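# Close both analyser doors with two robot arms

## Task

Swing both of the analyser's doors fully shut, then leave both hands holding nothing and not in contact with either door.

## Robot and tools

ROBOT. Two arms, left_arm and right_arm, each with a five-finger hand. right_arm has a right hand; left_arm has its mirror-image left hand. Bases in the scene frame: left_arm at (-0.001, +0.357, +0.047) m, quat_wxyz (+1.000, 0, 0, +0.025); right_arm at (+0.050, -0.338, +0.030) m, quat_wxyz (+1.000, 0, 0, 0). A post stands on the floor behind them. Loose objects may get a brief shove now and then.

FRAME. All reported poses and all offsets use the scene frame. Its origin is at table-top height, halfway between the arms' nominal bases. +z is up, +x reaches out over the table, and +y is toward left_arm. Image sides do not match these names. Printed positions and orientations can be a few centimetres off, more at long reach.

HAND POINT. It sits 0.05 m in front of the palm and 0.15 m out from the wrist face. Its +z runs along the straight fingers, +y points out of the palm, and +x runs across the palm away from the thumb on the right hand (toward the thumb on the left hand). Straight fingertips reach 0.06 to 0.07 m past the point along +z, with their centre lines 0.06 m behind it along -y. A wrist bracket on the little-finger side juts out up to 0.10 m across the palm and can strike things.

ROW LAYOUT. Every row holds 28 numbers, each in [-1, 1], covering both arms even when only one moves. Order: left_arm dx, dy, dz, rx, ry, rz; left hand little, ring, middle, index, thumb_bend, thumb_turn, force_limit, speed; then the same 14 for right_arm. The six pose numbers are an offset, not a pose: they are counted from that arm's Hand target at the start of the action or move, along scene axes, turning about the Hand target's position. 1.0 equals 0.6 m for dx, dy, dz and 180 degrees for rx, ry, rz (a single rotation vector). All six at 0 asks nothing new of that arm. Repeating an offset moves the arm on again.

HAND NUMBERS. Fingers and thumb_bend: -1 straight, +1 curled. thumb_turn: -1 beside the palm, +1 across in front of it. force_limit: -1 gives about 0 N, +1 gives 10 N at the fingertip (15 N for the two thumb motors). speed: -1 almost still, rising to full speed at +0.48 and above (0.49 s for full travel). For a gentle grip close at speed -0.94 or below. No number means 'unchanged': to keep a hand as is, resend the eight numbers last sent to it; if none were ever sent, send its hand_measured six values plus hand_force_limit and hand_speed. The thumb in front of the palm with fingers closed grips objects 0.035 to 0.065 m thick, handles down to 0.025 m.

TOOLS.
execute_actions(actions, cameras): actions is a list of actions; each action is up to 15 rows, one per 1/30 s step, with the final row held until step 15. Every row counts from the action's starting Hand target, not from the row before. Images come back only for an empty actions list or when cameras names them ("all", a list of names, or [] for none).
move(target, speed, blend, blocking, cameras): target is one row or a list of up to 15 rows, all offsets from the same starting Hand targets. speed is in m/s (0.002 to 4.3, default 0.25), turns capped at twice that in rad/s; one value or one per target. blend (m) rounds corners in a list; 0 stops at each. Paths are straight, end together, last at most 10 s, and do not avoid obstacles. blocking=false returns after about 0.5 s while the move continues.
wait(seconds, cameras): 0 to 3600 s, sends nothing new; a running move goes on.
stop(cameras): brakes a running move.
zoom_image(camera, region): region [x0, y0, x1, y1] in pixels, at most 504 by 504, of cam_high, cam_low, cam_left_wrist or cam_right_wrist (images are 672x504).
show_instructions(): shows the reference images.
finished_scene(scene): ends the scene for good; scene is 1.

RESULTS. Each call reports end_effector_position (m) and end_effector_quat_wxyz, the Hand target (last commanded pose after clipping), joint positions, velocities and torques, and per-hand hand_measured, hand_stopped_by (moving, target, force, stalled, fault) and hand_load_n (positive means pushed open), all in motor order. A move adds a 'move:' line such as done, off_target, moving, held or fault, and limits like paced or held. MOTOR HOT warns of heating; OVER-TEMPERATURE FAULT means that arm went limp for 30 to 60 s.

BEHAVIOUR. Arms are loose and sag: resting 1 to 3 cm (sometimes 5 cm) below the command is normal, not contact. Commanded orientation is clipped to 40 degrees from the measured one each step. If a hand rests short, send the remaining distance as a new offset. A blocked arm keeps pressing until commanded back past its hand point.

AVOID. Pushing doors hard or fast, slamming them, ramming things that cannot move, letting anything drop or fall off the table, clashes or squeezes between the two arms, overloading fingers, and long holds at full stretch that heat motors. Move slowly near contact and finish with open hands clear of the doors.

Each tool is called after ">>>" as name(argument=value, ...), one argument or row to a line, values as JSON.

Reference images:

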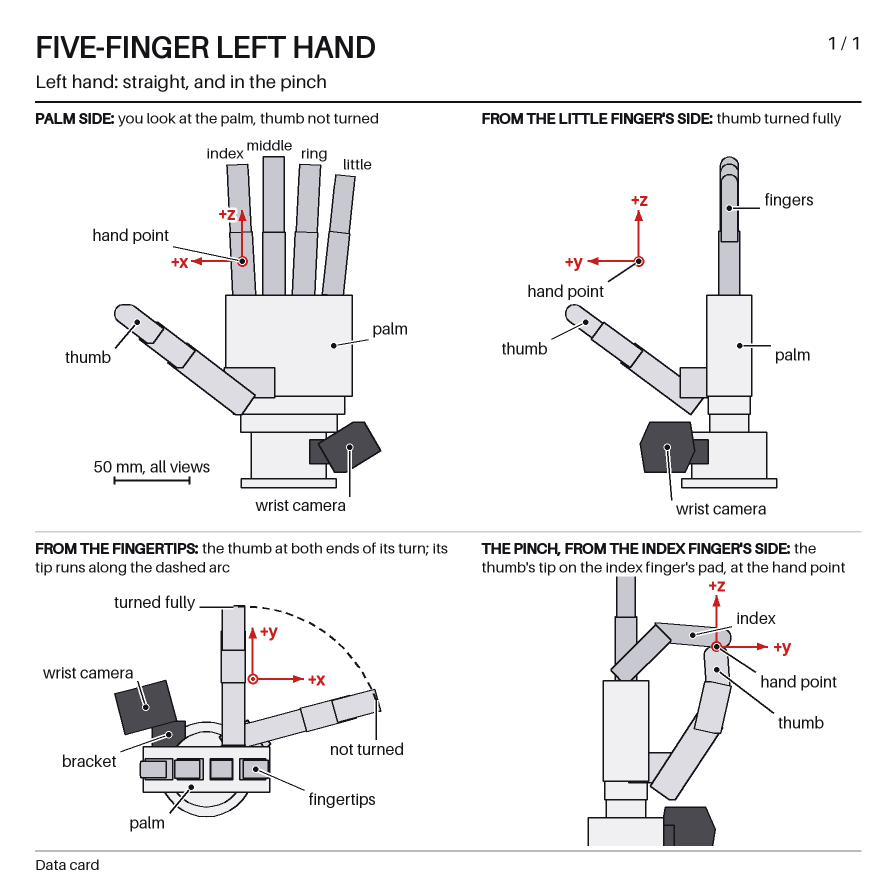

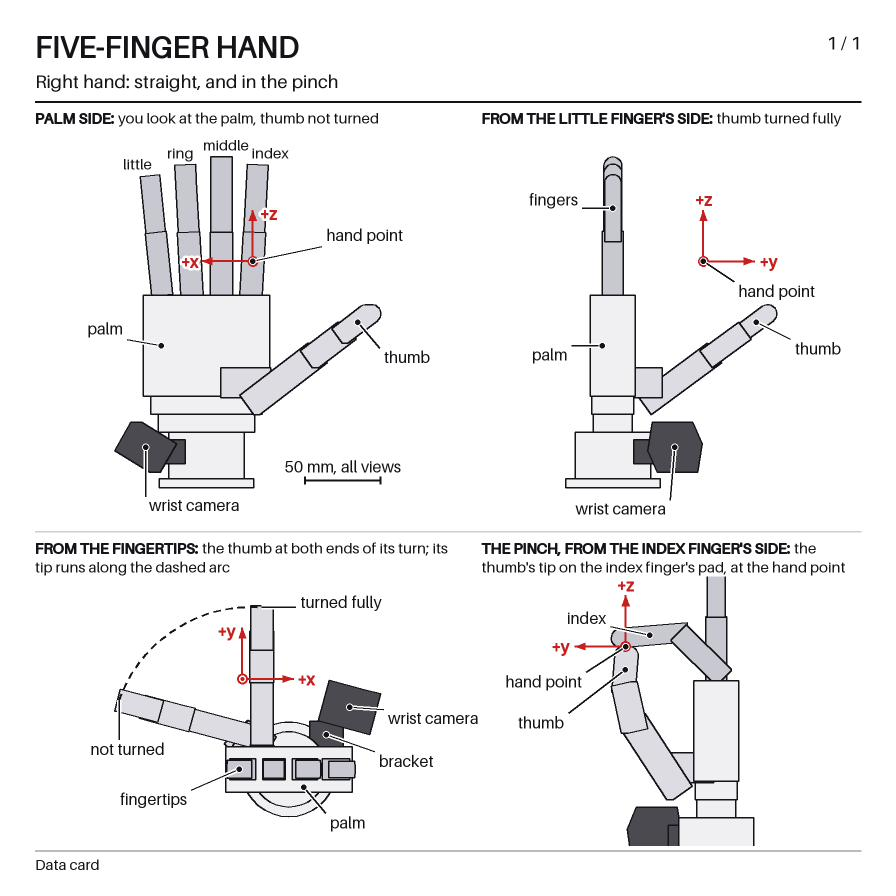

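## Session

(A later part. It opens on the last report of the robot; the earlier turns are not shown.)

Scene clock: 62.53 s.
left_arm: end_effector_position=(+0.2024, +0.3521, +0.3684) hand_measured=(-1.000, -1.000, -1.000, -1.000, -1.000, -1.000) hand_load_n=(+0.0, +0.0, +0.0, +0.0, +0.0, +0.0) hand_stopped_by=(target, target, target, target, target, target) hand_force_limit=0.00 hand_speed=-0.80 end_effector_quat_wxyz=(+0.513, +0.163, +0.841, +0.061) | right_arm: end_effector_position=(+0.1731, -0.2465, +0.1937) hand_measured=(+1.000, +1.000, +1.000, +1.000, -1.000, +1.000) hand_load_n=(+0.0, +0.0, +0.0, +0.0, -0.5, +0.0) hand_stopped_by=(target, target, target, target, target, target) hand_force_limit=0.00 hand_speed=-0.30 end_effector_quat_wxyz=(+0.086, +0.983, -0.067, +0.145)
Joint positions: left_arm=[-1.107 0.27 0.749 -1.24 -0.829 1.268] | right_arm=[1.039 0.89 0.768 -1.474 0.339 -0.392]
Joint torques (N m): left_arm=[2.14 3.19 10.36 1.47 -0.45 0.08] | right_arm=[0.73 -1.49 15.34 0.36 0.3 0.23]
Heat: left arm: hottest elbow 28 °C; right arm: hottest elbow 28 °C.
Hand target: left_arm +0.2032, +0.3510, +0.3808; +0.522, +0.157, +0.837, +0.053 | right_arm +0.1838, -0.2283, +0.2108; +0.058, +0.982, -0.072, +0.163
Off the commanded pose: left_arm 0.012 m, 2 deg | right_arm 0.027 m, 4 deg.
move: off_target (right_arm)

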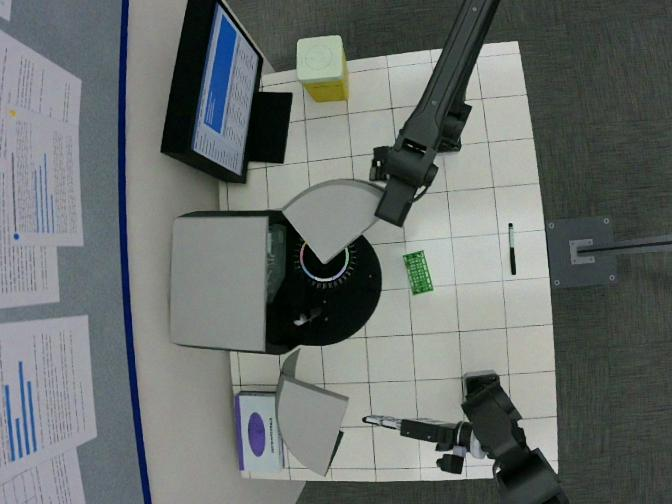

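>>> move(
  target=[0,0,0,0,0,0,-1,-1,-1,-1,-1,-1,0,-0.8,0.02,0.12,0.01,0,0,-0.08,1,1,1,1,-1,1,0,-0.3],
  speed=0.1,
  cameras=["cam_high"],
)

>>> zoom_image(
  camera="cam_high",
  region=[260, 60, 500, 320],
)

Scene clock: 65.47 s.
left_arm: end_effector_position=(+0.2024, +0.3521, +0.3684) hand_measured=(-1.000, -1.000, -1.000, -1.000, -1.000, -1.000) hand_load_n=(+0.0, +0.0, +0.0, +0.0, +0.0, +0.0) hand_stopped_by=(target, target, target, target, target, target) hand_force_limit=0.00 hand_speed=-0.80 end_effector_quat_wxyz=(+0.513, +0.163, +0.841, +0.061) | right_arm: end_effector_position=(+0.1893, -0.1734, +0.2009) hand_measured=(+1.000, +1.000, +1.000, +1.000, -1.000, +1.000) hand_load_n=(+0.0, +0.0, +0.0, +0.0, +0.0, +0.0) hand_stopped_by=(target, target, target, target, target, target) hand_force_limit=0.00 hand_speed=-0.30 end_effector_quat_wxyz=(+0.099, +0.965, -0.194, +0.146)
Joint positions: left_arm=[-1.107 0.27 0.749 -1.24 -0.829 1.268] | right_arm=[1.062 1.145 0.948 -1.477 0.34 -0.094]
Joint torques (N m): left_arm=[1.79 3.31 10.52 1.37 -0.5 0.06] | right_arm=[1.14 -5.19 15.1 -0.61 0.2 0.29]
Heat: left arm: hottest elbow 28 °C; right arm: hottest elbow 28 °C.
Hand target: left_arm +0.2032, +0.3510, +0.3808; +0.522, +0.157, +0.837, +0.053 | right_arm +0.1958, -0.1563, +0.2168; +0.078, +0.965, -0.195, +0.155
Off the commanded pose: left_arm 0.012 m, 2 deg | right_arm 0.024 m, 3 deg.
move: off_target (right_arm)

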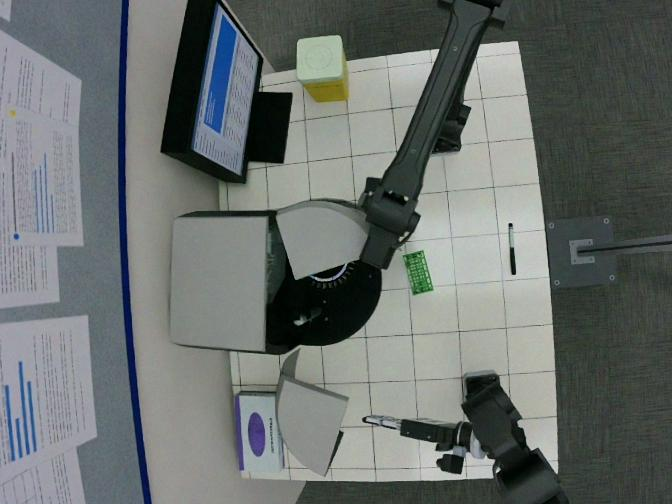

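Scaled by 1.938 from the camera's image (finer frame: 960x720).

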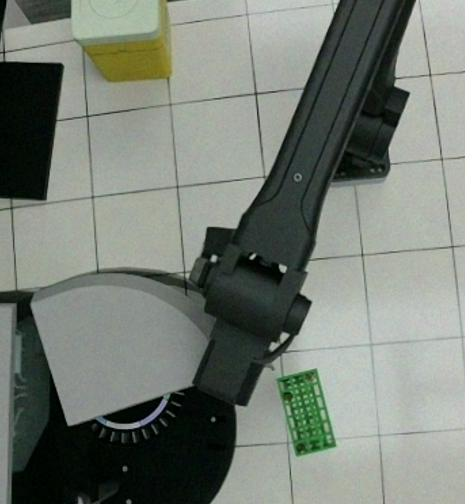

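>>> move(
  target=[0,0,0,0,0,0,-1,-1,-1,-1,-1,-1,0,-0.8,0.055,0.075,0,0,0,-0.07,1,1,1,1,-1,1,0,-0.3],
  speed=0.08,
  cameras=["cam_high"],
)

>>> zoom_image(
  camera="cam_high",
  region=[220, 120, 440, 340],
)

Scene clock: 70.40 s.
left_arm: end_effector_position=(+0.2024, +0.3521, +0.3684) hand_measured=(-1.000, -1.000, -1.000, -1.000, -1.000, -1.000) hand_load_n=(+0.0, +0.0, +0.0, +0.0, +0.0, +0.0) hand_stopped_by=(target, target, target, target, target, target) hand_force_limit=0.00 hand_speed=-0.80 end_effector_quat_wxyz=(+0.513, +0.163, +0.841, +0.061) | right_arm: end_effector_position=(+0.2157, -0.1246, +0.2053) hand_measured=(+1.000, +1.000, +1.000, +1.000, -1.000, +1.000) hand_load_n=(+0.0, +0.0, +0.0, +0.0, +0.0, +0.0) hand_stopped_by=(target, target, target, target, target, target) hand_force_limit=0.00 hand_speed=-0.30 end_effector_quat_wxyz=(+0.110, +0.941, -0.289, +0.139)
Joint positions: left_arm=[-1.107 0.27 0.749 -1.24 -0.829 1.268] | right_arm=[1.019 1.318 1.104 -1.506 0.325 0.069]
Joint torques (N m): left_arm=[2.9 2.9 10.7 1.16 -0.46 0.1] | right_arm=[0.15 -6.71 14.79 -0.44 0.2 0.26]
Heat: left arm: hottest elbow 28 °C; right arm: hottest elbow 29 °C.
Hand target: left_arm +0.2032, +0.3510, +0.3808; +0.522, +0.157, +0.837, +0.053 | right_arm +0.2288, -0.1113, +0.2168; +0.095, +0.938, -0.300, +0.145
Off the commanded pose: left_arm 0.012 m, 2 deg | right_arm 0.022 m, 2 deg.
move: off_target (right_arm)

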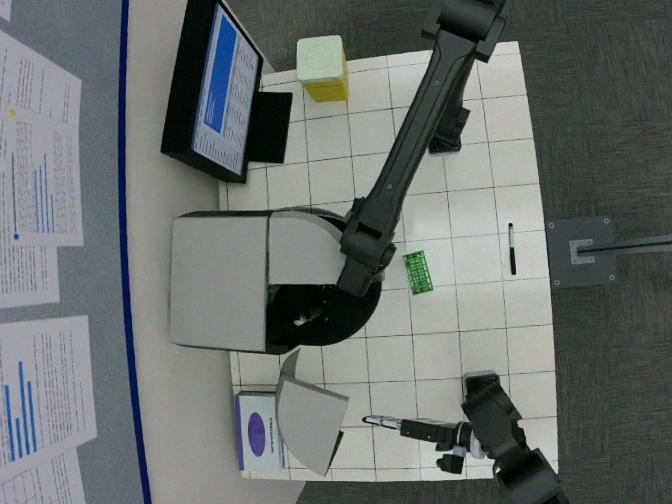

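Scaled by 2.291 from the camera's image (finer frame: 960x720).

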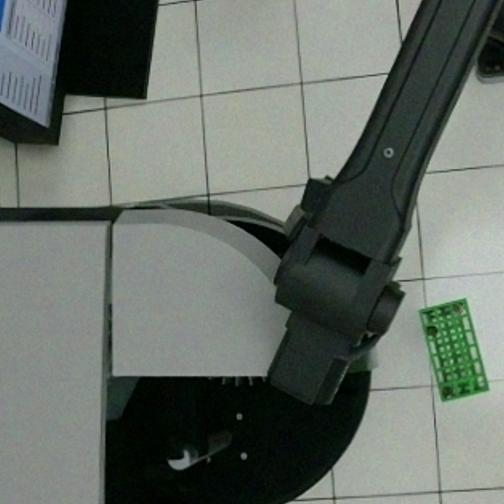

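>>> move(
  target=[0,0,0,0,0,0,-1,-1,-1,-1,-1,-1,0,-0.8,0.025,0.015,0,0,0,0,1,1,1,1,-1,1,0,-0.3],
  speed=0.05,
  cameras=["cam_high"],
)

>>> zoom_image(
  camera="cam_high",
  region=[220, 120, 440, 340],
)

Scene clock: 71.77 s.
left_arm: end_effector_position=(+0.2024, +0.3521, +0.3684) hand_measured=(-1.000, -1.000, -1.000, -1.000, -1.000, -1.000) hand_load_n=(+0.0, +0.0, +0.0, +0.0, +0.0, +0.0) hand_stopped_by=(target, target, target, target, target, target) hand_force_limit=0.00 hand_speed=-0.80 end_effector_quat_wxyz=(+0.513, +0.163, +0.841, +0.061) | right_arm: end_effector_position=(+0.2201, -0.1223, +0.2075) hand_measured=(+1.000, +1.000, +1.000, +1.000, -1.000, +1.000) hand_load_n=(+0.0, +0.0, +0.0, +0.5, +0.0, +0.0) hand_stopped_by=(target, target, target, target, target, target) hand_force_limit=0.00 hand_speed=-0.30 end_effector_quat_wxyz=(+0.116, +0.939, -0.293, +0.136)
Joint positions: left_arm=[-1.107 0.27 0.749 -1.24 -0.829 1.268] | right_arm=[1.008 1.338 1.126 -1.52 0.323 0.07]
Joint torques (N m): left_arm=[2.96 3.25 10.59 1.35 -0.5 0.14] | right_arm=[-0.09 -6.3 15.97 0.35 0.45 0.05]
Heat: left arm: hottest elbow 28 °C; right arm: hottest elbow 29 °C.
Hand target: left_arm +0.2032, +0.3510, +0.3808; +0.522, +0.157, +0.837, +0.053 | right_arm +0.2438, -0.1023, +0.2168; +0.095, +0.938, -0.300, +0.145
Off the commanded pose: left_arm 0.012 m, 2 deg | right_arm 0.032 m, 3 deg.
move: off_target (right_arm)

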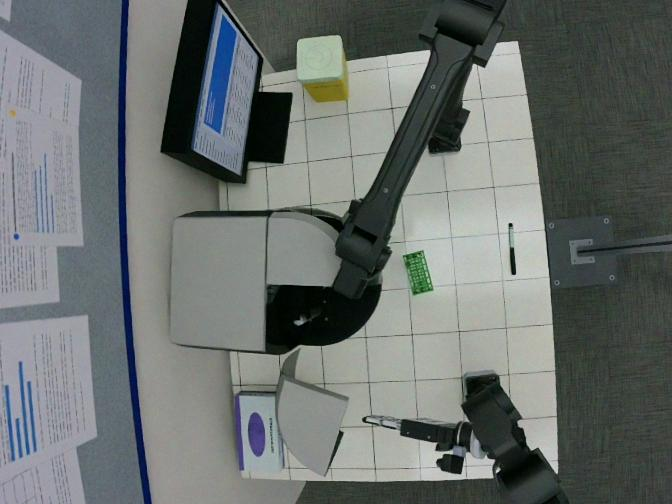

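Scaled by 2.291 from the camera's image (finer frame: 960x720).

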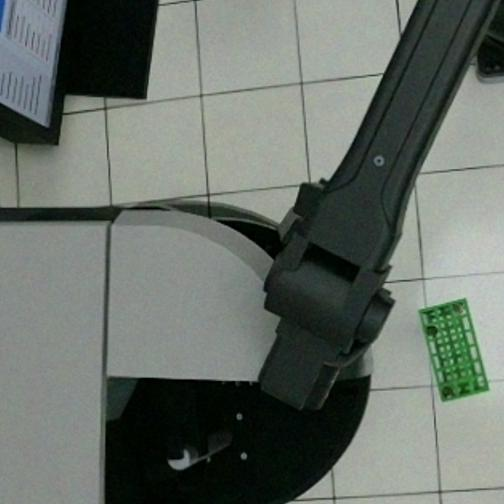

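>>> move(
  target=[
    [0,0,0,0,0,0,-1,-1,-1,-1,-1,-1,0,-0.8,-0.14,-0.13,0,0,0,0,1,1,1,1,-1,1,0,-0.3],
    [0,0,0,0,0,0,-1,-1,-1,-1,-1,-1,0,-0.8,-0.13,-0.2,0.3,0,0,0,1,1,1,1,-1,1,0,-0.3],
    [0,0,0,0,0,0,-1,-1,-1,-1,-1,-1,0,-0.8,-0.02,-0.53,0.33,0,0,0,1,1,1,1,-1,1,0,-0.3],
  ],
  speed=[0.1,0.25,0.25],
  blend=0.02,
  cameras=["all"],
)

>>> zoom_image(
  camera="cam_high",
  region=[220, 180, 440, 400],
)

Scene clock: 76.60 s.
left_arm: end_effector_position=(+0.2024, +0.3521, +0.3684) hand_measured=(-1.000, -1.000, -1.000, -1.000, -1.000, -1.000) hand_load_n=(+0.0, +0.0, +0.0, -0.5, +0.0, +0.0) hand_stopped_by=(target, target, target, target, target, target) hand_force_limit=0.00 hand_speed=-0.80 end_effector_quat_wxyz=(+0.513, +0.163, +0.841, +0.061) | right_arm: end_effector_position=(+0.2320, -0.4194, +0.3903) hand_measured=(+1.000, +1.000, +1.000, +1.000, -1.000, +1.000) hand_load_n=(+0.0, +0.0, +0.0, +0.0, +0.0, +0.0) hand_stopped_by=(target, target, target, target, target, target) hand_force_limit=0.00 hand_speed=-0.30 end_effector_quat_wxyz=(+0.071, +0.931, -0.295, +0.203)
Joint positions: left_arm=[-1.107 0.27 0.749 -1.24 -0.829 1.268] | right_arm=[0.008 0.799 1.257 -1.676 0.259 -0.995]
Joint torques (N m): left_arm=[3.08 3.08 10.61 1.4 -0.49 0.13] | right_arm=[0.38 -2.26 15.19 0.61 0.2 0.06]
Heat: left arm: hottest elbow 28 °C; right arm: hottest elbow 29 °C.
Hand target: left_arm +0.2032, +0.3510, +0.3808; +0.522, +0.157, +0.837, +0.053 | right_arm +0.2318, -0.4203, +0.4148; +0.095, +0.938, -0.300, +0.145
Off the commanded pose: left_arm 0.012 m, 2 deg | right_arm 0.025 m, 7 deg.
joint sent to its limit (right arm) — joint 4 (wrist pitch), lower limit. The joint targets are off in position and orientation.
move: off_target (right_arm)

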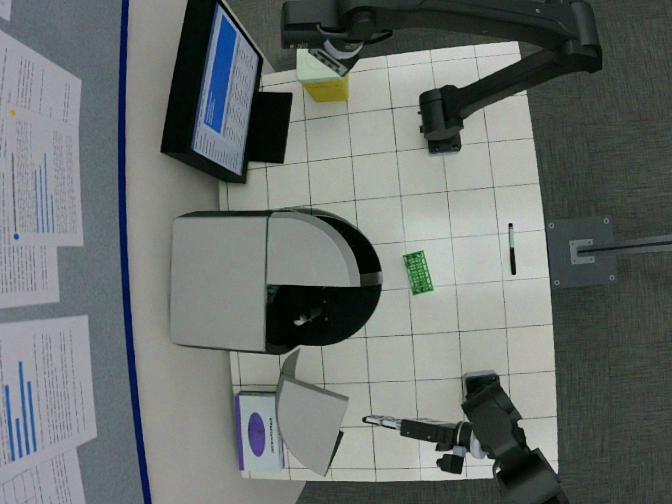

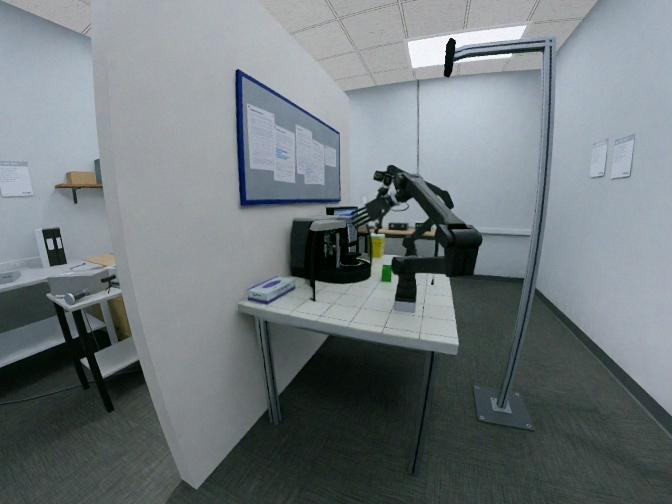

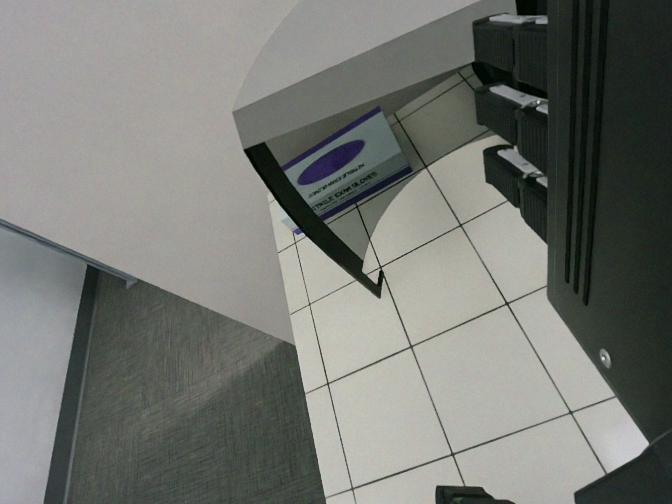

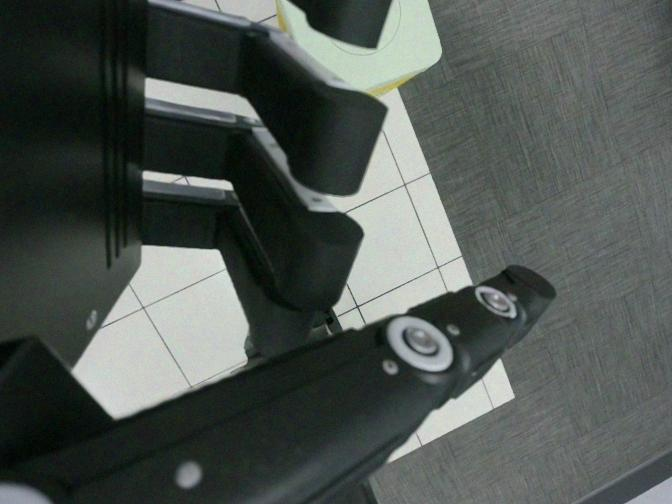

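Scaled by 2.291 from the camera's image (finer frame: 960x720).

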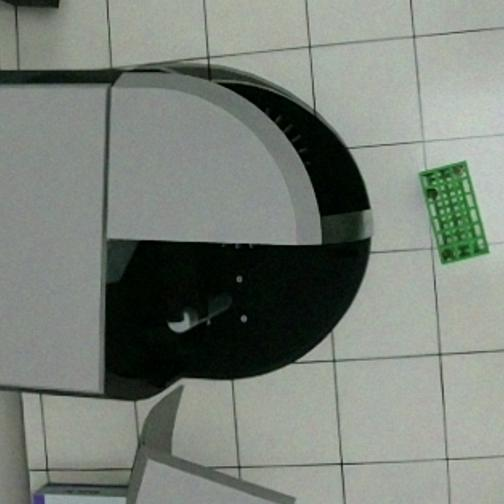

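>>> move(
  target=[
    [0.111,0.415,-0.085,-0.0813,0.0045,-0.016,1,1,1,1,-1,-1,0,-0.5,0,0,0,0,0,0,1,1,1,1,-1,1,0,-0.3],
    [0.451,0.415,-0.28,-0.0813,0.0045,-0.016,1,1,1,1,-1,-1,0,-0.5,0,0,0,0,0,0,1,1,1,1,-1,1,0,-0.3],
  ],
  speed=[0.3,0.2],
  blend=0.03,
  cameras=["cam_high","cam_low","cam_left_wrist"],
)

>>> zoom_image(
  camera="cam_high",
  region=[240, 320, 500, 504],
)

Scene clock: 85.87 s.
left_arm: end_effector_position=(+0.4565, +0.5863, +0.1863) hand_measured=(+1.000, +1.000, +1.000, +1.000, -1.000, -1.000) hand_load_n=(+0.0, +0.0, +0.0, +0.0, +0.0, +0.0) hand_stopped_by=(target, target, target, target, target, target) hand_force_limit=0.00 hand_speed=-0.50 end_effector_quat_wxyz=(+0.514, +0.105, +0.847, -0.085) | right_arm: end_effector_position=(+0.2320, -0.4194, +0.3903) hand_measured=(+1.000, +1.000, +1.000, +1.000, -1.000, +1.000) hand_load_n=(+0.0, +0.0, +0.0, +0.0, +0.0, +0.0) hand_stopped_by=(target, target, target, target, target, target) hand_force_limit=0.00 hand_speed=-0.30 end_effector_quat_wxyz=(+0.071, +0.931, -0.295, +0.203)
Joint positions: left_arm=[0.596 1.3 0.726 -0.137 0.796 2.081] | right_arm=[0.008 0.799 1.257 -1.676 0.259 -0.995]
Joint torques (N m): left_arm=[2.49 -7.71 12.36 1.95 0.18 -0.06] | right_arm=[-0.26 -1.38 15.2 0.51 0.22 0.01]
Heat: left arm: hottest elbow 29 °C; right arm: hottest elbow 31 °C.
Hand target: left_arm +0.4738, +0.6000, +0.2128; +0.533, +0.110, +0.836, -0.069 | right_arm +0.2318, -0.4203, +0.4148; +0.095, +0.938, -0.300, +0.145
Off the commanded pose: left_arm 0.035 m, 3 deg | right_arm 0.025 m, 7 deg.
joint sent to its limit (right arm) — joint 4 (wrist pitch), lower limit. The joint targets are off in position and orientation.
move: off_target (left_arm)

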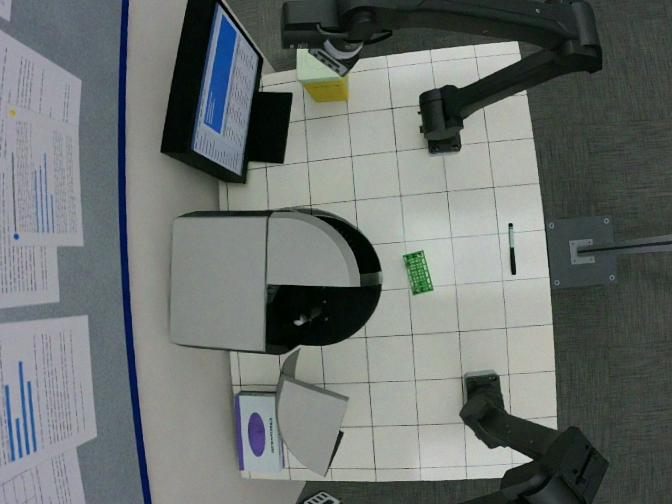

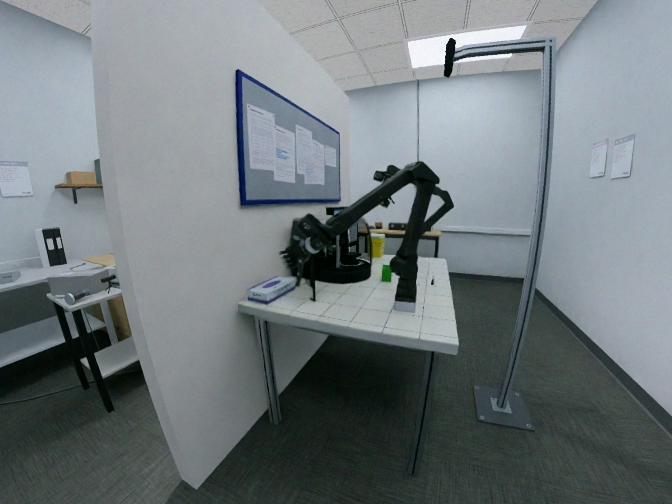

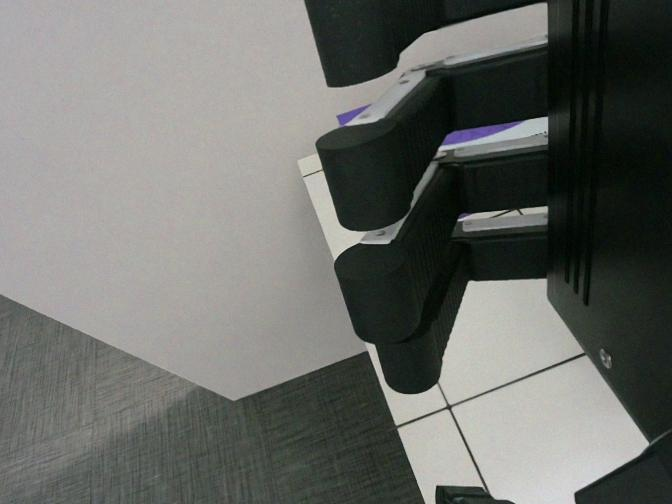

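Scaled by 1.938 from the camera's image (finer frame: 960x720).

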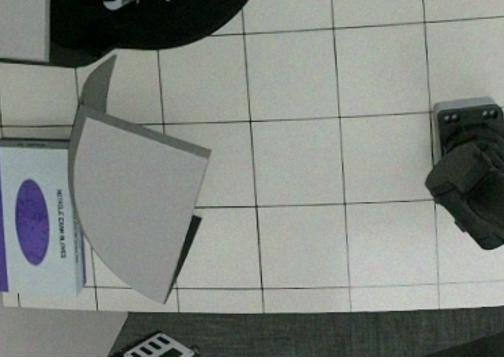

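>>> move(
  target=[0,-0.07,0.01,0,0,0,1,1,1,1,-1,-1,0,-0.5,0,0,0,0,0,0,1,1,1,1,-1,1,0,-0.3],
  speed=0.08,
  cameras=["cam_high","cam_low"],
)

>>> zoom_image(
  camera="cam_high",
  region=[240, 320, 500, 504],
)

>>> zoom_image(
  camera="cam_low",
  region=[240, 180, 440, 320],
)

Scene clock: 87.73 s.
left_arm: end_effector_position=(+0.4714, +0.5569, +0.2078) hand_measured=(+1.000, +1.000, +1.000, +1.000, -1.000, -1.000) hand_load_n=(+0.0, +0.0, +0.0, +0.0, +0.0, +0.0) hand_stopped_by=(target, target, target, target, target, target) hand_force_limit=0.00 hand_speed=-0.50 end_effector_quat_wxyz=(+0.522, +0.110, +0.842, -0.075) | right_arm: end_effector_position=(+0.2320, -0.4194, +0.3903) hand_measured=(+1.000, +1.000, +1.000, +1.000, -1.000, +1.000) hand_load_n=(+0.0, +0.0, +0.0, +0.0, +0.0, +0.0) hand_stopped_by=(target, target, target, target, target, target) hand_force_limit=0.00 hand_speed=-0.30 end_effector_quat_wxyz=(+0.071, +0.931, -0.295, +0.203)
Joint positions: left_arm=[0.502 1.245 0.718 -0.104 0.717 2.006] | right_arm=[0.008 0.799 1.257 -1.676 0.259 -0.995]
Joint torques (N m): left_arm=[1.67 -7.82 8.58 2.18 0.14 -0.06] | right_arm=[0.26 -1.79 15.23 0.39 0.25 0.01]
Heat: left arm: hottest elbow 29 °C; right arm: hottest elbow 31 °C.
Hand target: left_arm +0.4738, +0.5580, +0.2188; +0.533, +0.110, +0.836, -0.069 | right_arm +0.2318, -0.4203, +0.4148; +0.095, +0.938, -0.300, +0.145
Off the commanded pose: left_arm 0.011 m, 2 deg | right_arm 0.025 m, 7 deg.
joint sent to its limit (right arm) — joint 4 (wrist pitch), lower limit. The joint targets are off in position and orientation.
move: off_target (left_arm)

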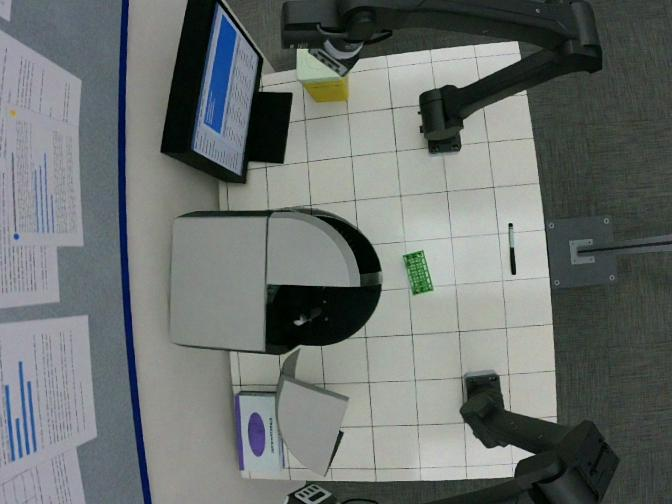

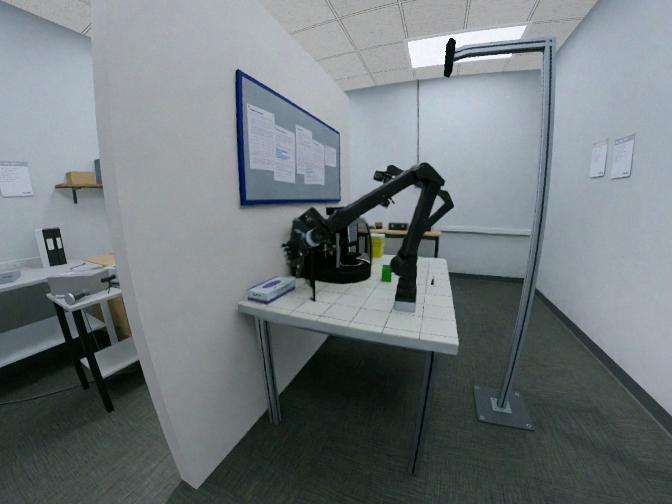

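Scaled by 1.938 from the camera's image (finer frame: 960x720).

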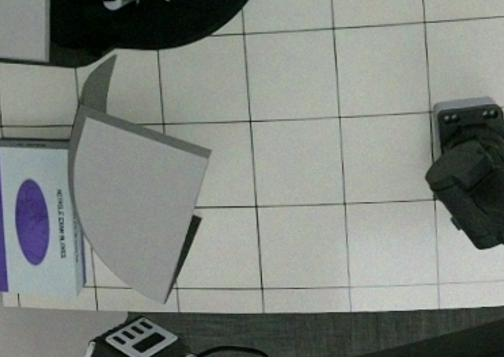

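Scaled by 2.520 from the camera's image (finer frame: 960x720).

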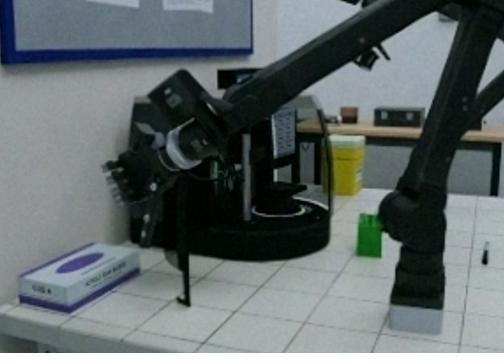

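>>> move(
  target=[-0.075,-0.07,0.0,0,0,0,1,1,1,1,-1,-1,0,-0.5,0,0,0,0,0,0,1,1,1,1,-1,1,0,-0.3],
  speed=0.08,
  cameras=["cam_high","cam_low"],
)

>>> zoom_image(
  camera="cam_high",
  region=[240, 320, 500, 504],
)

Scene clock: 89.67 s.
left_arm: end_effector_position=(+0.4287, +0.5198, +0.2141) hand_measured=(+1.000, +1.000, +1.000, +1.000, -1.000, -1.000) hand_load_n=(+0.0, +0.0, +0.0, +0.0, +0.0, -0.5) hand_stopped_by=(target, target, target, target, target, target) hand_force_limit=0.00 hand_speed=-0.50 end_effector_quat_wxyz=(+0.531, +0.112, +0.838, -0.066) | right_arm: end_effector_position=(+0.2320, -0.4194, +0.3903) hand_measured=(+1.000, +1.000, +1.000, +1.000, -1.000, +1.000) hand_load_n=(+0.0, +0.0, +0.0, +0.0, +0.0, +0.0) hand_stopped_by=(target, target, target, target, target, target) hand_force_limit=0.00 hand_speed=-0.30 end_effector_quat_wxyz=(+0.071, +0.931, -0.295, +0.203)
Joint positions: left_arm=[0.467 1.056 0.58 -0.108 0.682 1.975] | right_arm=[0.008 0.799 1.257 -1.676 0.259 -0.995]
Joint torques (N m): left_arm=[1.38 -5.77 9.14 1.01 0.09 -0.04] | right_arm=[0.26 -1.9 15.15 0.5 0.23 0.05]
Heat: left arm: hottest elbow 29 °C; right arm: hottest elbow 31 °C.
Hand target: left_arm +0.4288, +0.5160, +0.2188; +0.533, +0.110, +0.836, -0.069 | right_arm +0.2318, -0.4203, +0.4148; +0.095, +0.938, -0.300, +0.145
Off the commanded pose: left_arm 0.006 m, 0 deg | right_arm 0.025 m, 7 deg.
joint sent to its limit (right arm) — joint 4 (wrist pitch), lower limit. The joint targets are off in position and orientation.
move: done

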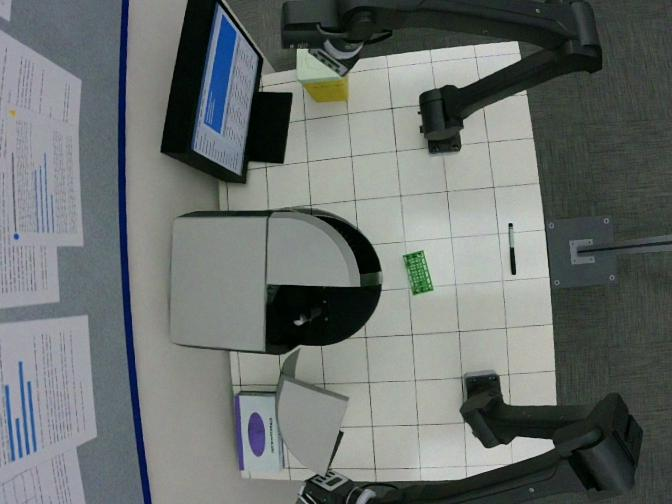

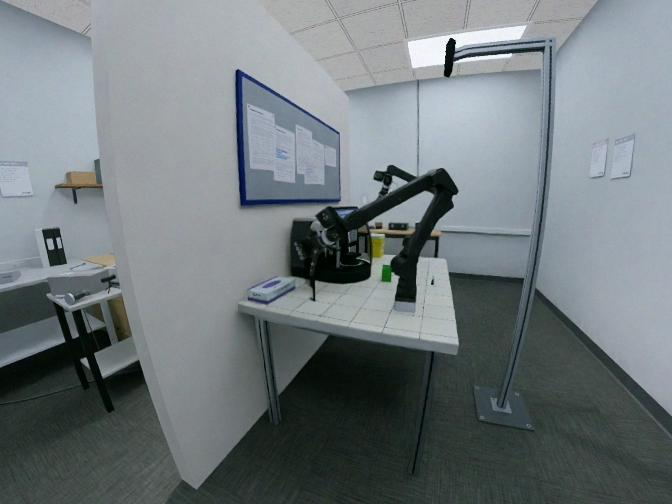

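Scaled by 1.938 from the camera's image (finer frame: 960x720).

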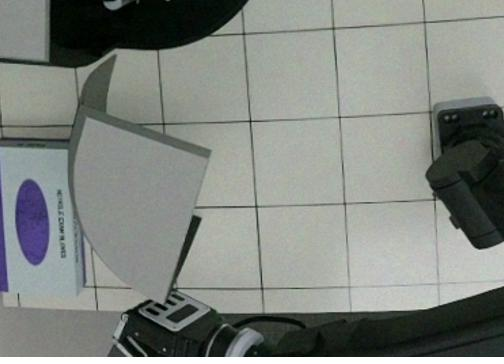

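>>> move(
  target=[-0.075,-0.085,0.0,0,0,0,1,1,1,1,-1,-1,0,-0.5,0,0,0,0,0,0,1,1,1,1,-1,1,0,-0.3],
  speed=0.08,
  cameras=["cam_high","cam_low"],
)

>>> zoom_image(
  camera="cam_high",
  region=[240, 320, 500, 504],
)

Scene clock: 91.93 s.
left_arm: end_effector_position=(+0.3846, +0.4722, +0.2178) hand_measured=(+1.000, +1.000, +1.000, +1.000, -1.000, -1.000) hand_load_n=(+0.0, +0.0, +0.0, +0.0, +0.0, +0.0) hand_stopped_by=(target, target, target, target, target, target) hand_force_limit=0.00 hand_speed=-0.50 end_effector_quat_wxyz=(+0.533, +0.114, +0.836, -0.058) | right_arm: end_effector_position=(+0.2320, -0.4194, +0.3903) hand_measured=(+1.000, +1.000, +1.000, +1.000, -1.000, +1.000) hand_load_n=(+0.0, +0.0, +0.0, +0.0, +0.0, +0.0) hand_stopped_by=(target, target, target, target, target, target) hand_force_limit=0.00 hand_speed=-0.30 end_effector_quat_wxyz=(+0.071, +0.931, -0.295, +0.203)
Joint positions: left_arm=[0.375 0.818 0.456 -0.177 0.595 1.923] | right_arm=[0.008 0.799 1.257 -1.676 0.259 -0.995]
Joint torques (N m): left_arm=[1.26 -3.31 9.07 1.02 0.26 -0.08] | right_arm=[-0.26 -2.02 15.13 0.55 0.22 0.07]
Heat: left arm: hottest elbow 29 °C; right arm: hottest elbow 31 °C.
Hand target: left_arm +0.3838, +0.4650, +0.2188; +0.533, +0.110, +0.836, -0.069 | right_arm +0.2318, -0.4203, +0.4148; +0.095, +0.938, -0.300, +0.145
Off the commanded pose: left_arm 0.007 m, 1 deg | right_arm 0.025 m, 7 deg.
joint sent to its limit (right arm) — joint 4 (wrist pitch), lower limit. The joint targets are off in position and orientation.
move: done

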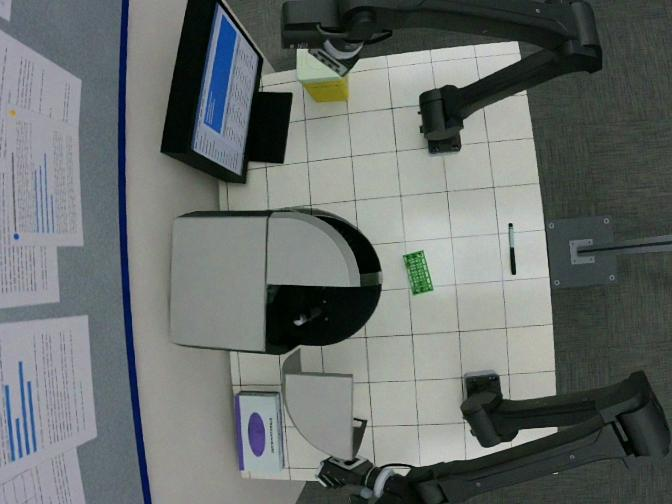

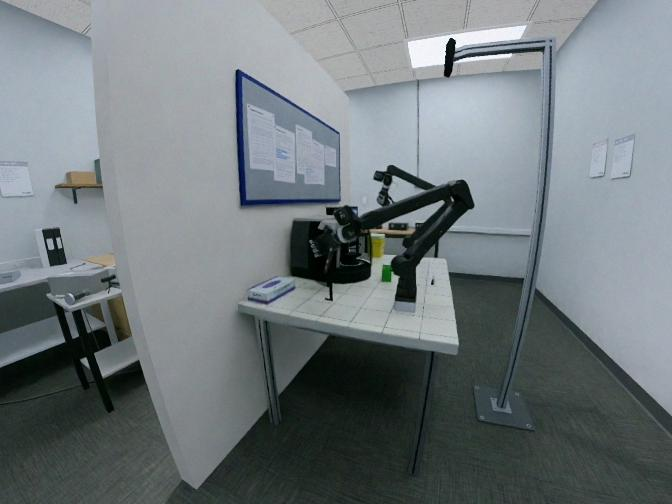

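Scaled by 1.938 from the camera's image (finer frame: 960x720).

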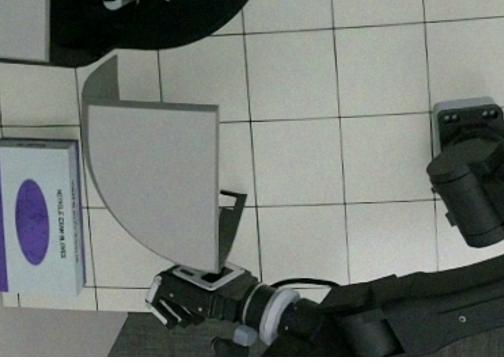

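>>> move(
  target=[-0.14,-0.14,-0.01,0.029,0.107,0.055,1,1,1,1,-1,-1,0,-0.5,0,0,0,0,0,0,1,1,1,1,-1,1,0,-0.3],
  speed=0.1,
  cameras=["cam_high","cam_low"],
)

>>> zoom_image(
  camera="cam_high",
  region=[240, 280, 500, 480],
)

Scene clock: 96.30 s.
left_arm: end_effector_position=(+0.2871, +0.3887, +0.1815) hand_measured=(+1.000, +1.000, +1.000, +1.000, -1.000, -1.000) hand_load_n=(+0.0, +0.0, +0.0, +0.0, +0.0, -0.5) hand_stopped_by=(target, target, target, target, target, target) hand_force_limit=0.00 hand_speed=-0.50 end_effector_quat_wxyz=(+0.357, +0.051, +0.933, +0.007) | right_arm: end_effector_position=(+0.2320, -0.4194, +0.3903) hand_measured=(+1.000, +1.000, +1.000, +1.000, -1.000, +1.000) hand_load_n=(+0.0, +0.0, +0.0, +0.5, +0.0, +0.0) hand_stopped_by=(target, target, target, target, target, target) hand_force_limit=0.00 hand_speed=-0.30 end_effector_quat_wxyz=(+0.071, +0.931, -0.295, +0.203)
Joint positions: left_arm=[-0.196 0.613 0.477 -0.71 -0.074 1.561] | right_arm=[0.008 0.799 1.257 -1.676 0.259 -0.995]
Joint torques (N m): left_arm=[0.85 0.15 13.87 0.99 -0.1 -0.11] | right_arm=[-0.26 -2.08 15.12 0.29 0.2 0.07]
Heat: left arm: hottest elbow 30 °C; right arm: hottest elbow 32 °C.
Hand target: left_arm +0.2998, +0.3810, +0.2128; +0.384, +0.049, +0.922, -0.002 | right_arm +0.2318, -0.4203, +0.4148; +0.095, +0.938, -0.300, +0.145
Off the commanded pose: left_arm 0.035 m, 4 deg | right_arm 0.025 m, 7 deg.
joint sent to its limit (right arm) — joint 4 (wrist pitch), lower limit. The joint targets are off in position and orientation.
move: off_target (left_arm)

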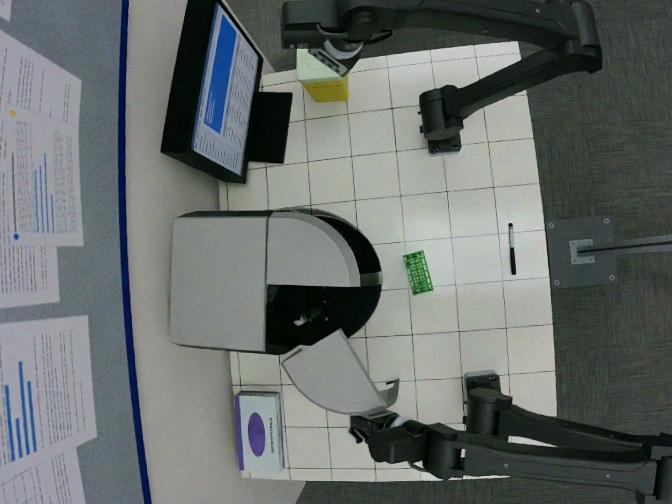

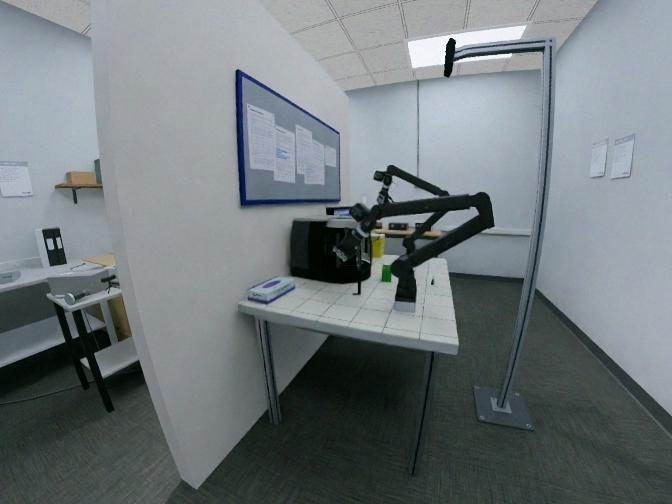

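Scaled by 1.938 from the camera's image (finer frame: 960x720).

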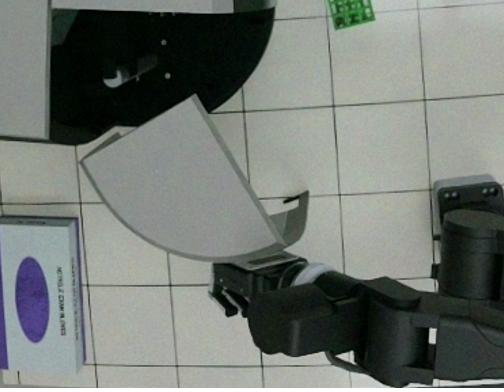

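>>> move(
  target=[-0.09,-0.205,0.02,0.01,0.11,0.083,1,1,1,1,-1,-1,0,-0.5,0,0,0,0,0,0,1,1,1,1,-1,1,0,-0.3],
  speed=0.1,
  cameras=["cam_high","cam_low"],
)

>>> zoom_image(
  camera="cam_high",
  region=[240, 240, 500, 440],
)

Scene clock: 100.33 s.
left_arm: end_effector_position=(+0.2345, +0.2720, +0.2065) hand_measured=(+1.000, +1.000, +1.000, +1.000, -1.000, -1.000) hand_load_n=(+0.0, +0.0, +0.0, +0.0, +0.0, +0.0) hand_stopped_by=(target, target, target, target, target, target) hand_force_limit=0.00 hand_speed=-0.50 end_effector_quat_wxyz=(+0.199, -0.061, +0.976, +0.069) | right_arm: end_effector_position=(+0.2320, -0.4194, +0.3903) hand_measured=(+1.000, +1.000, +1.000, +1.000, -1.000, +1.000) hand_load_n=(+0.0, +0.0, +0.0, +0.0, +0.0, +0.0) hand_stopped_by=(target, target, target, target, target, target) hand_force_limit=0.00 hand_speed=-0.30 end_effector_quat_wxyz=(+0.071, +0.931, -0.295, +0.203)
Joint positions: left_arm=[-0.76 0.996 0.81 -1.185 -0.378 0.772] | right_arm=[0.008 0.799 1.257 -1.676 0.259 -0.995]
Joint torques (N m): left_arm=[1.08 -2.49 12.82 0.18 -0.45 -0.1] | right_arm=[0.26 -1.96 14.98 0.5 0.23 0.04]
Heat: left arm: hottest elbow 30 °C; right arm: hottest elbow 32 °C.
Hand target: left_arm +0.2458, +0.2580, +0.2248; +0.217, -0.065, +0.973, +0.054 | right_arm +0.2318, -0.4203, +0.4148; +0.095, +0.938, -0.300, +0.145
Off the commanded pose: left_arm 0.026 m, 3 deg | right_arm 0.025 m, 7 deg.
joint sent to its limit (right arm) — joint 4 (wrist pitch), lower limit. The joint targets are off in position and orientation.
move: off_target (left_arm)

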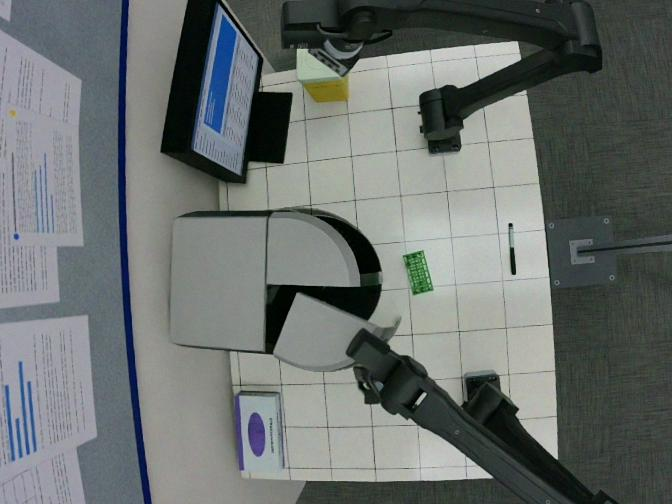

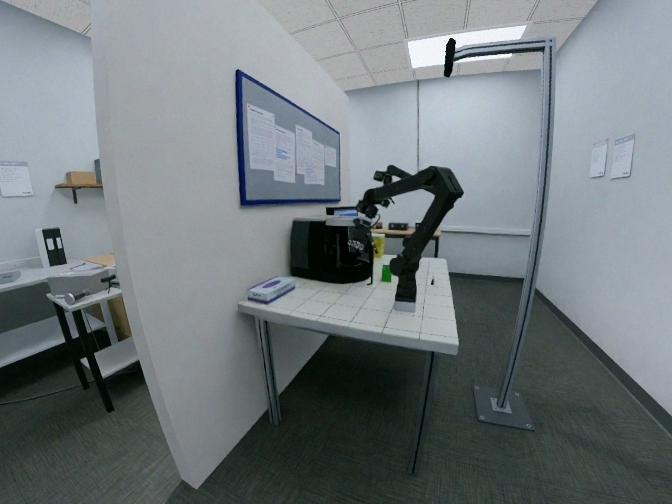

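Scaled by 1.938 from the camera's image (finer frame: 960x720).

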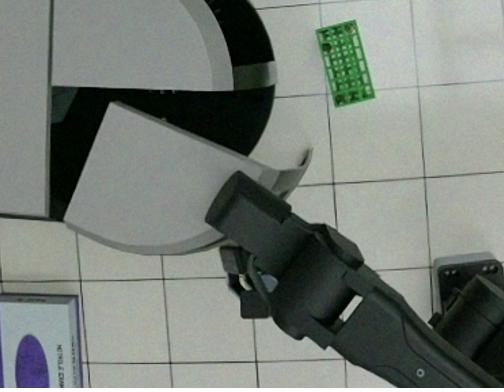

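>>> move(
  target=[-0.117,-0.11,0.0,0,0,0.25,1,1,1,1,-1,-1,0,-0.5,0,0,0,0,0,0,1,1,1,1,-1,1,0,-0.3],
  speed=0.15,
  cameras=["cam_high","cam_low"],
)

>>> zoom_image(
  camera="cam_high",
  region=[240, 240, 500, 440],
)

Scene clock: 105.60 s.
left_arm: end_effector_position=(+0.1664, +0.2099, +0.2144) hand_measured=(+1.000, +1.000, +1.000, +1.000, -1.000, -1.000) hand_load_n=(+0.0, +0.0, +0.0, +0.0, +0.0, +0.5) hand_stopped_by=(target, target, target, target, target, target) hand_force_limit=0.00 hand_speed=-0.50 end_effector_quat_wxyz=(+0.173, -0.422, +0.876, +0.155) | right_arm: end_effector_position=(+0.2320, -0.4194, +0.3903) hand_measured=(+1.000, +1.000, +1.000, +1.000, -1.000, +1.000) hand_load_n=(+0.0, +0.0, +0.0, +0.0, +0.0, +0.0) hand_stopped_by=(target, target, target, target, target, target) hand_force_limit=0.00 hand_speed=-0.30 end_effector_quat_wxyz=(+0.071, +0.931, -0.295, +0.203)
Joint positions: left_arm=[-0.929 1.234 0.991 -1.561 -0.41 -0.256] | right_arm=[0.008 0.799 1.257 -1.676 0.259 -0.995]
Joint torques (N m): left_arm=[1.26 -4.95 11.86 -0.38 -0.18 -0.06] | right_arm=[0.15 -1.2 15.04 0.51 0.26 0.07]
Heat: left arm: hottest elbow 31 °C; right arm: hottest elbow 32 °C.
Hand target: left_arm +0.1756, +0.1920, +0.2248; +0.180, -0.433, +0.873, +0.133 | right_arm +0.2318, -0.4203, +0.4148; +0.095, +0.938, -0.300, +0.145
Off the commanded pose: left_arm 0.023 m, 3 deg | right_arm 0.025 m, 7 deg.
joint sent to its limit (right arm) — joint 4 (wrist pitch), lower limit. The joint targets are off in position and orientation.
move: off_target (left_arm)

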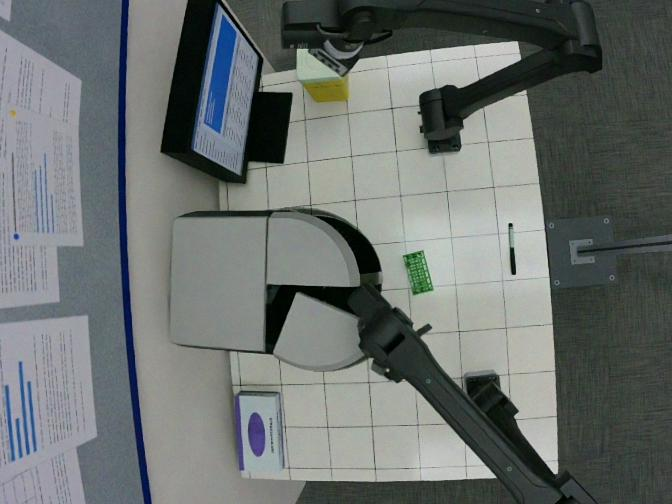

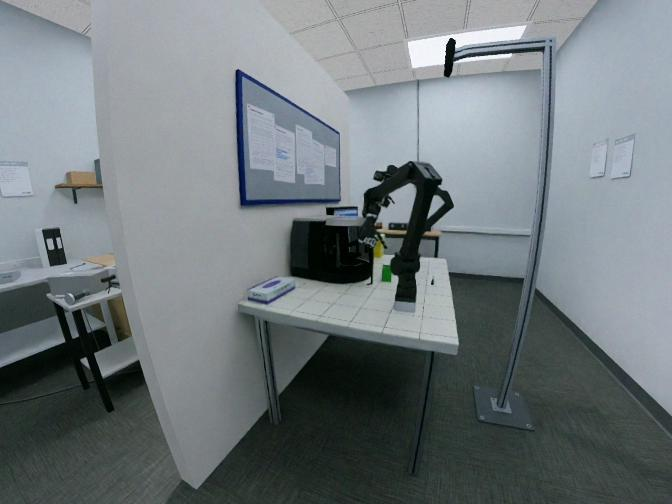

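Scaled by 1.938 from the camera's image (finer frame: 960x720).

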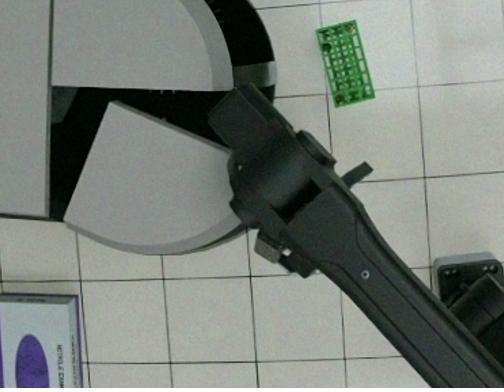

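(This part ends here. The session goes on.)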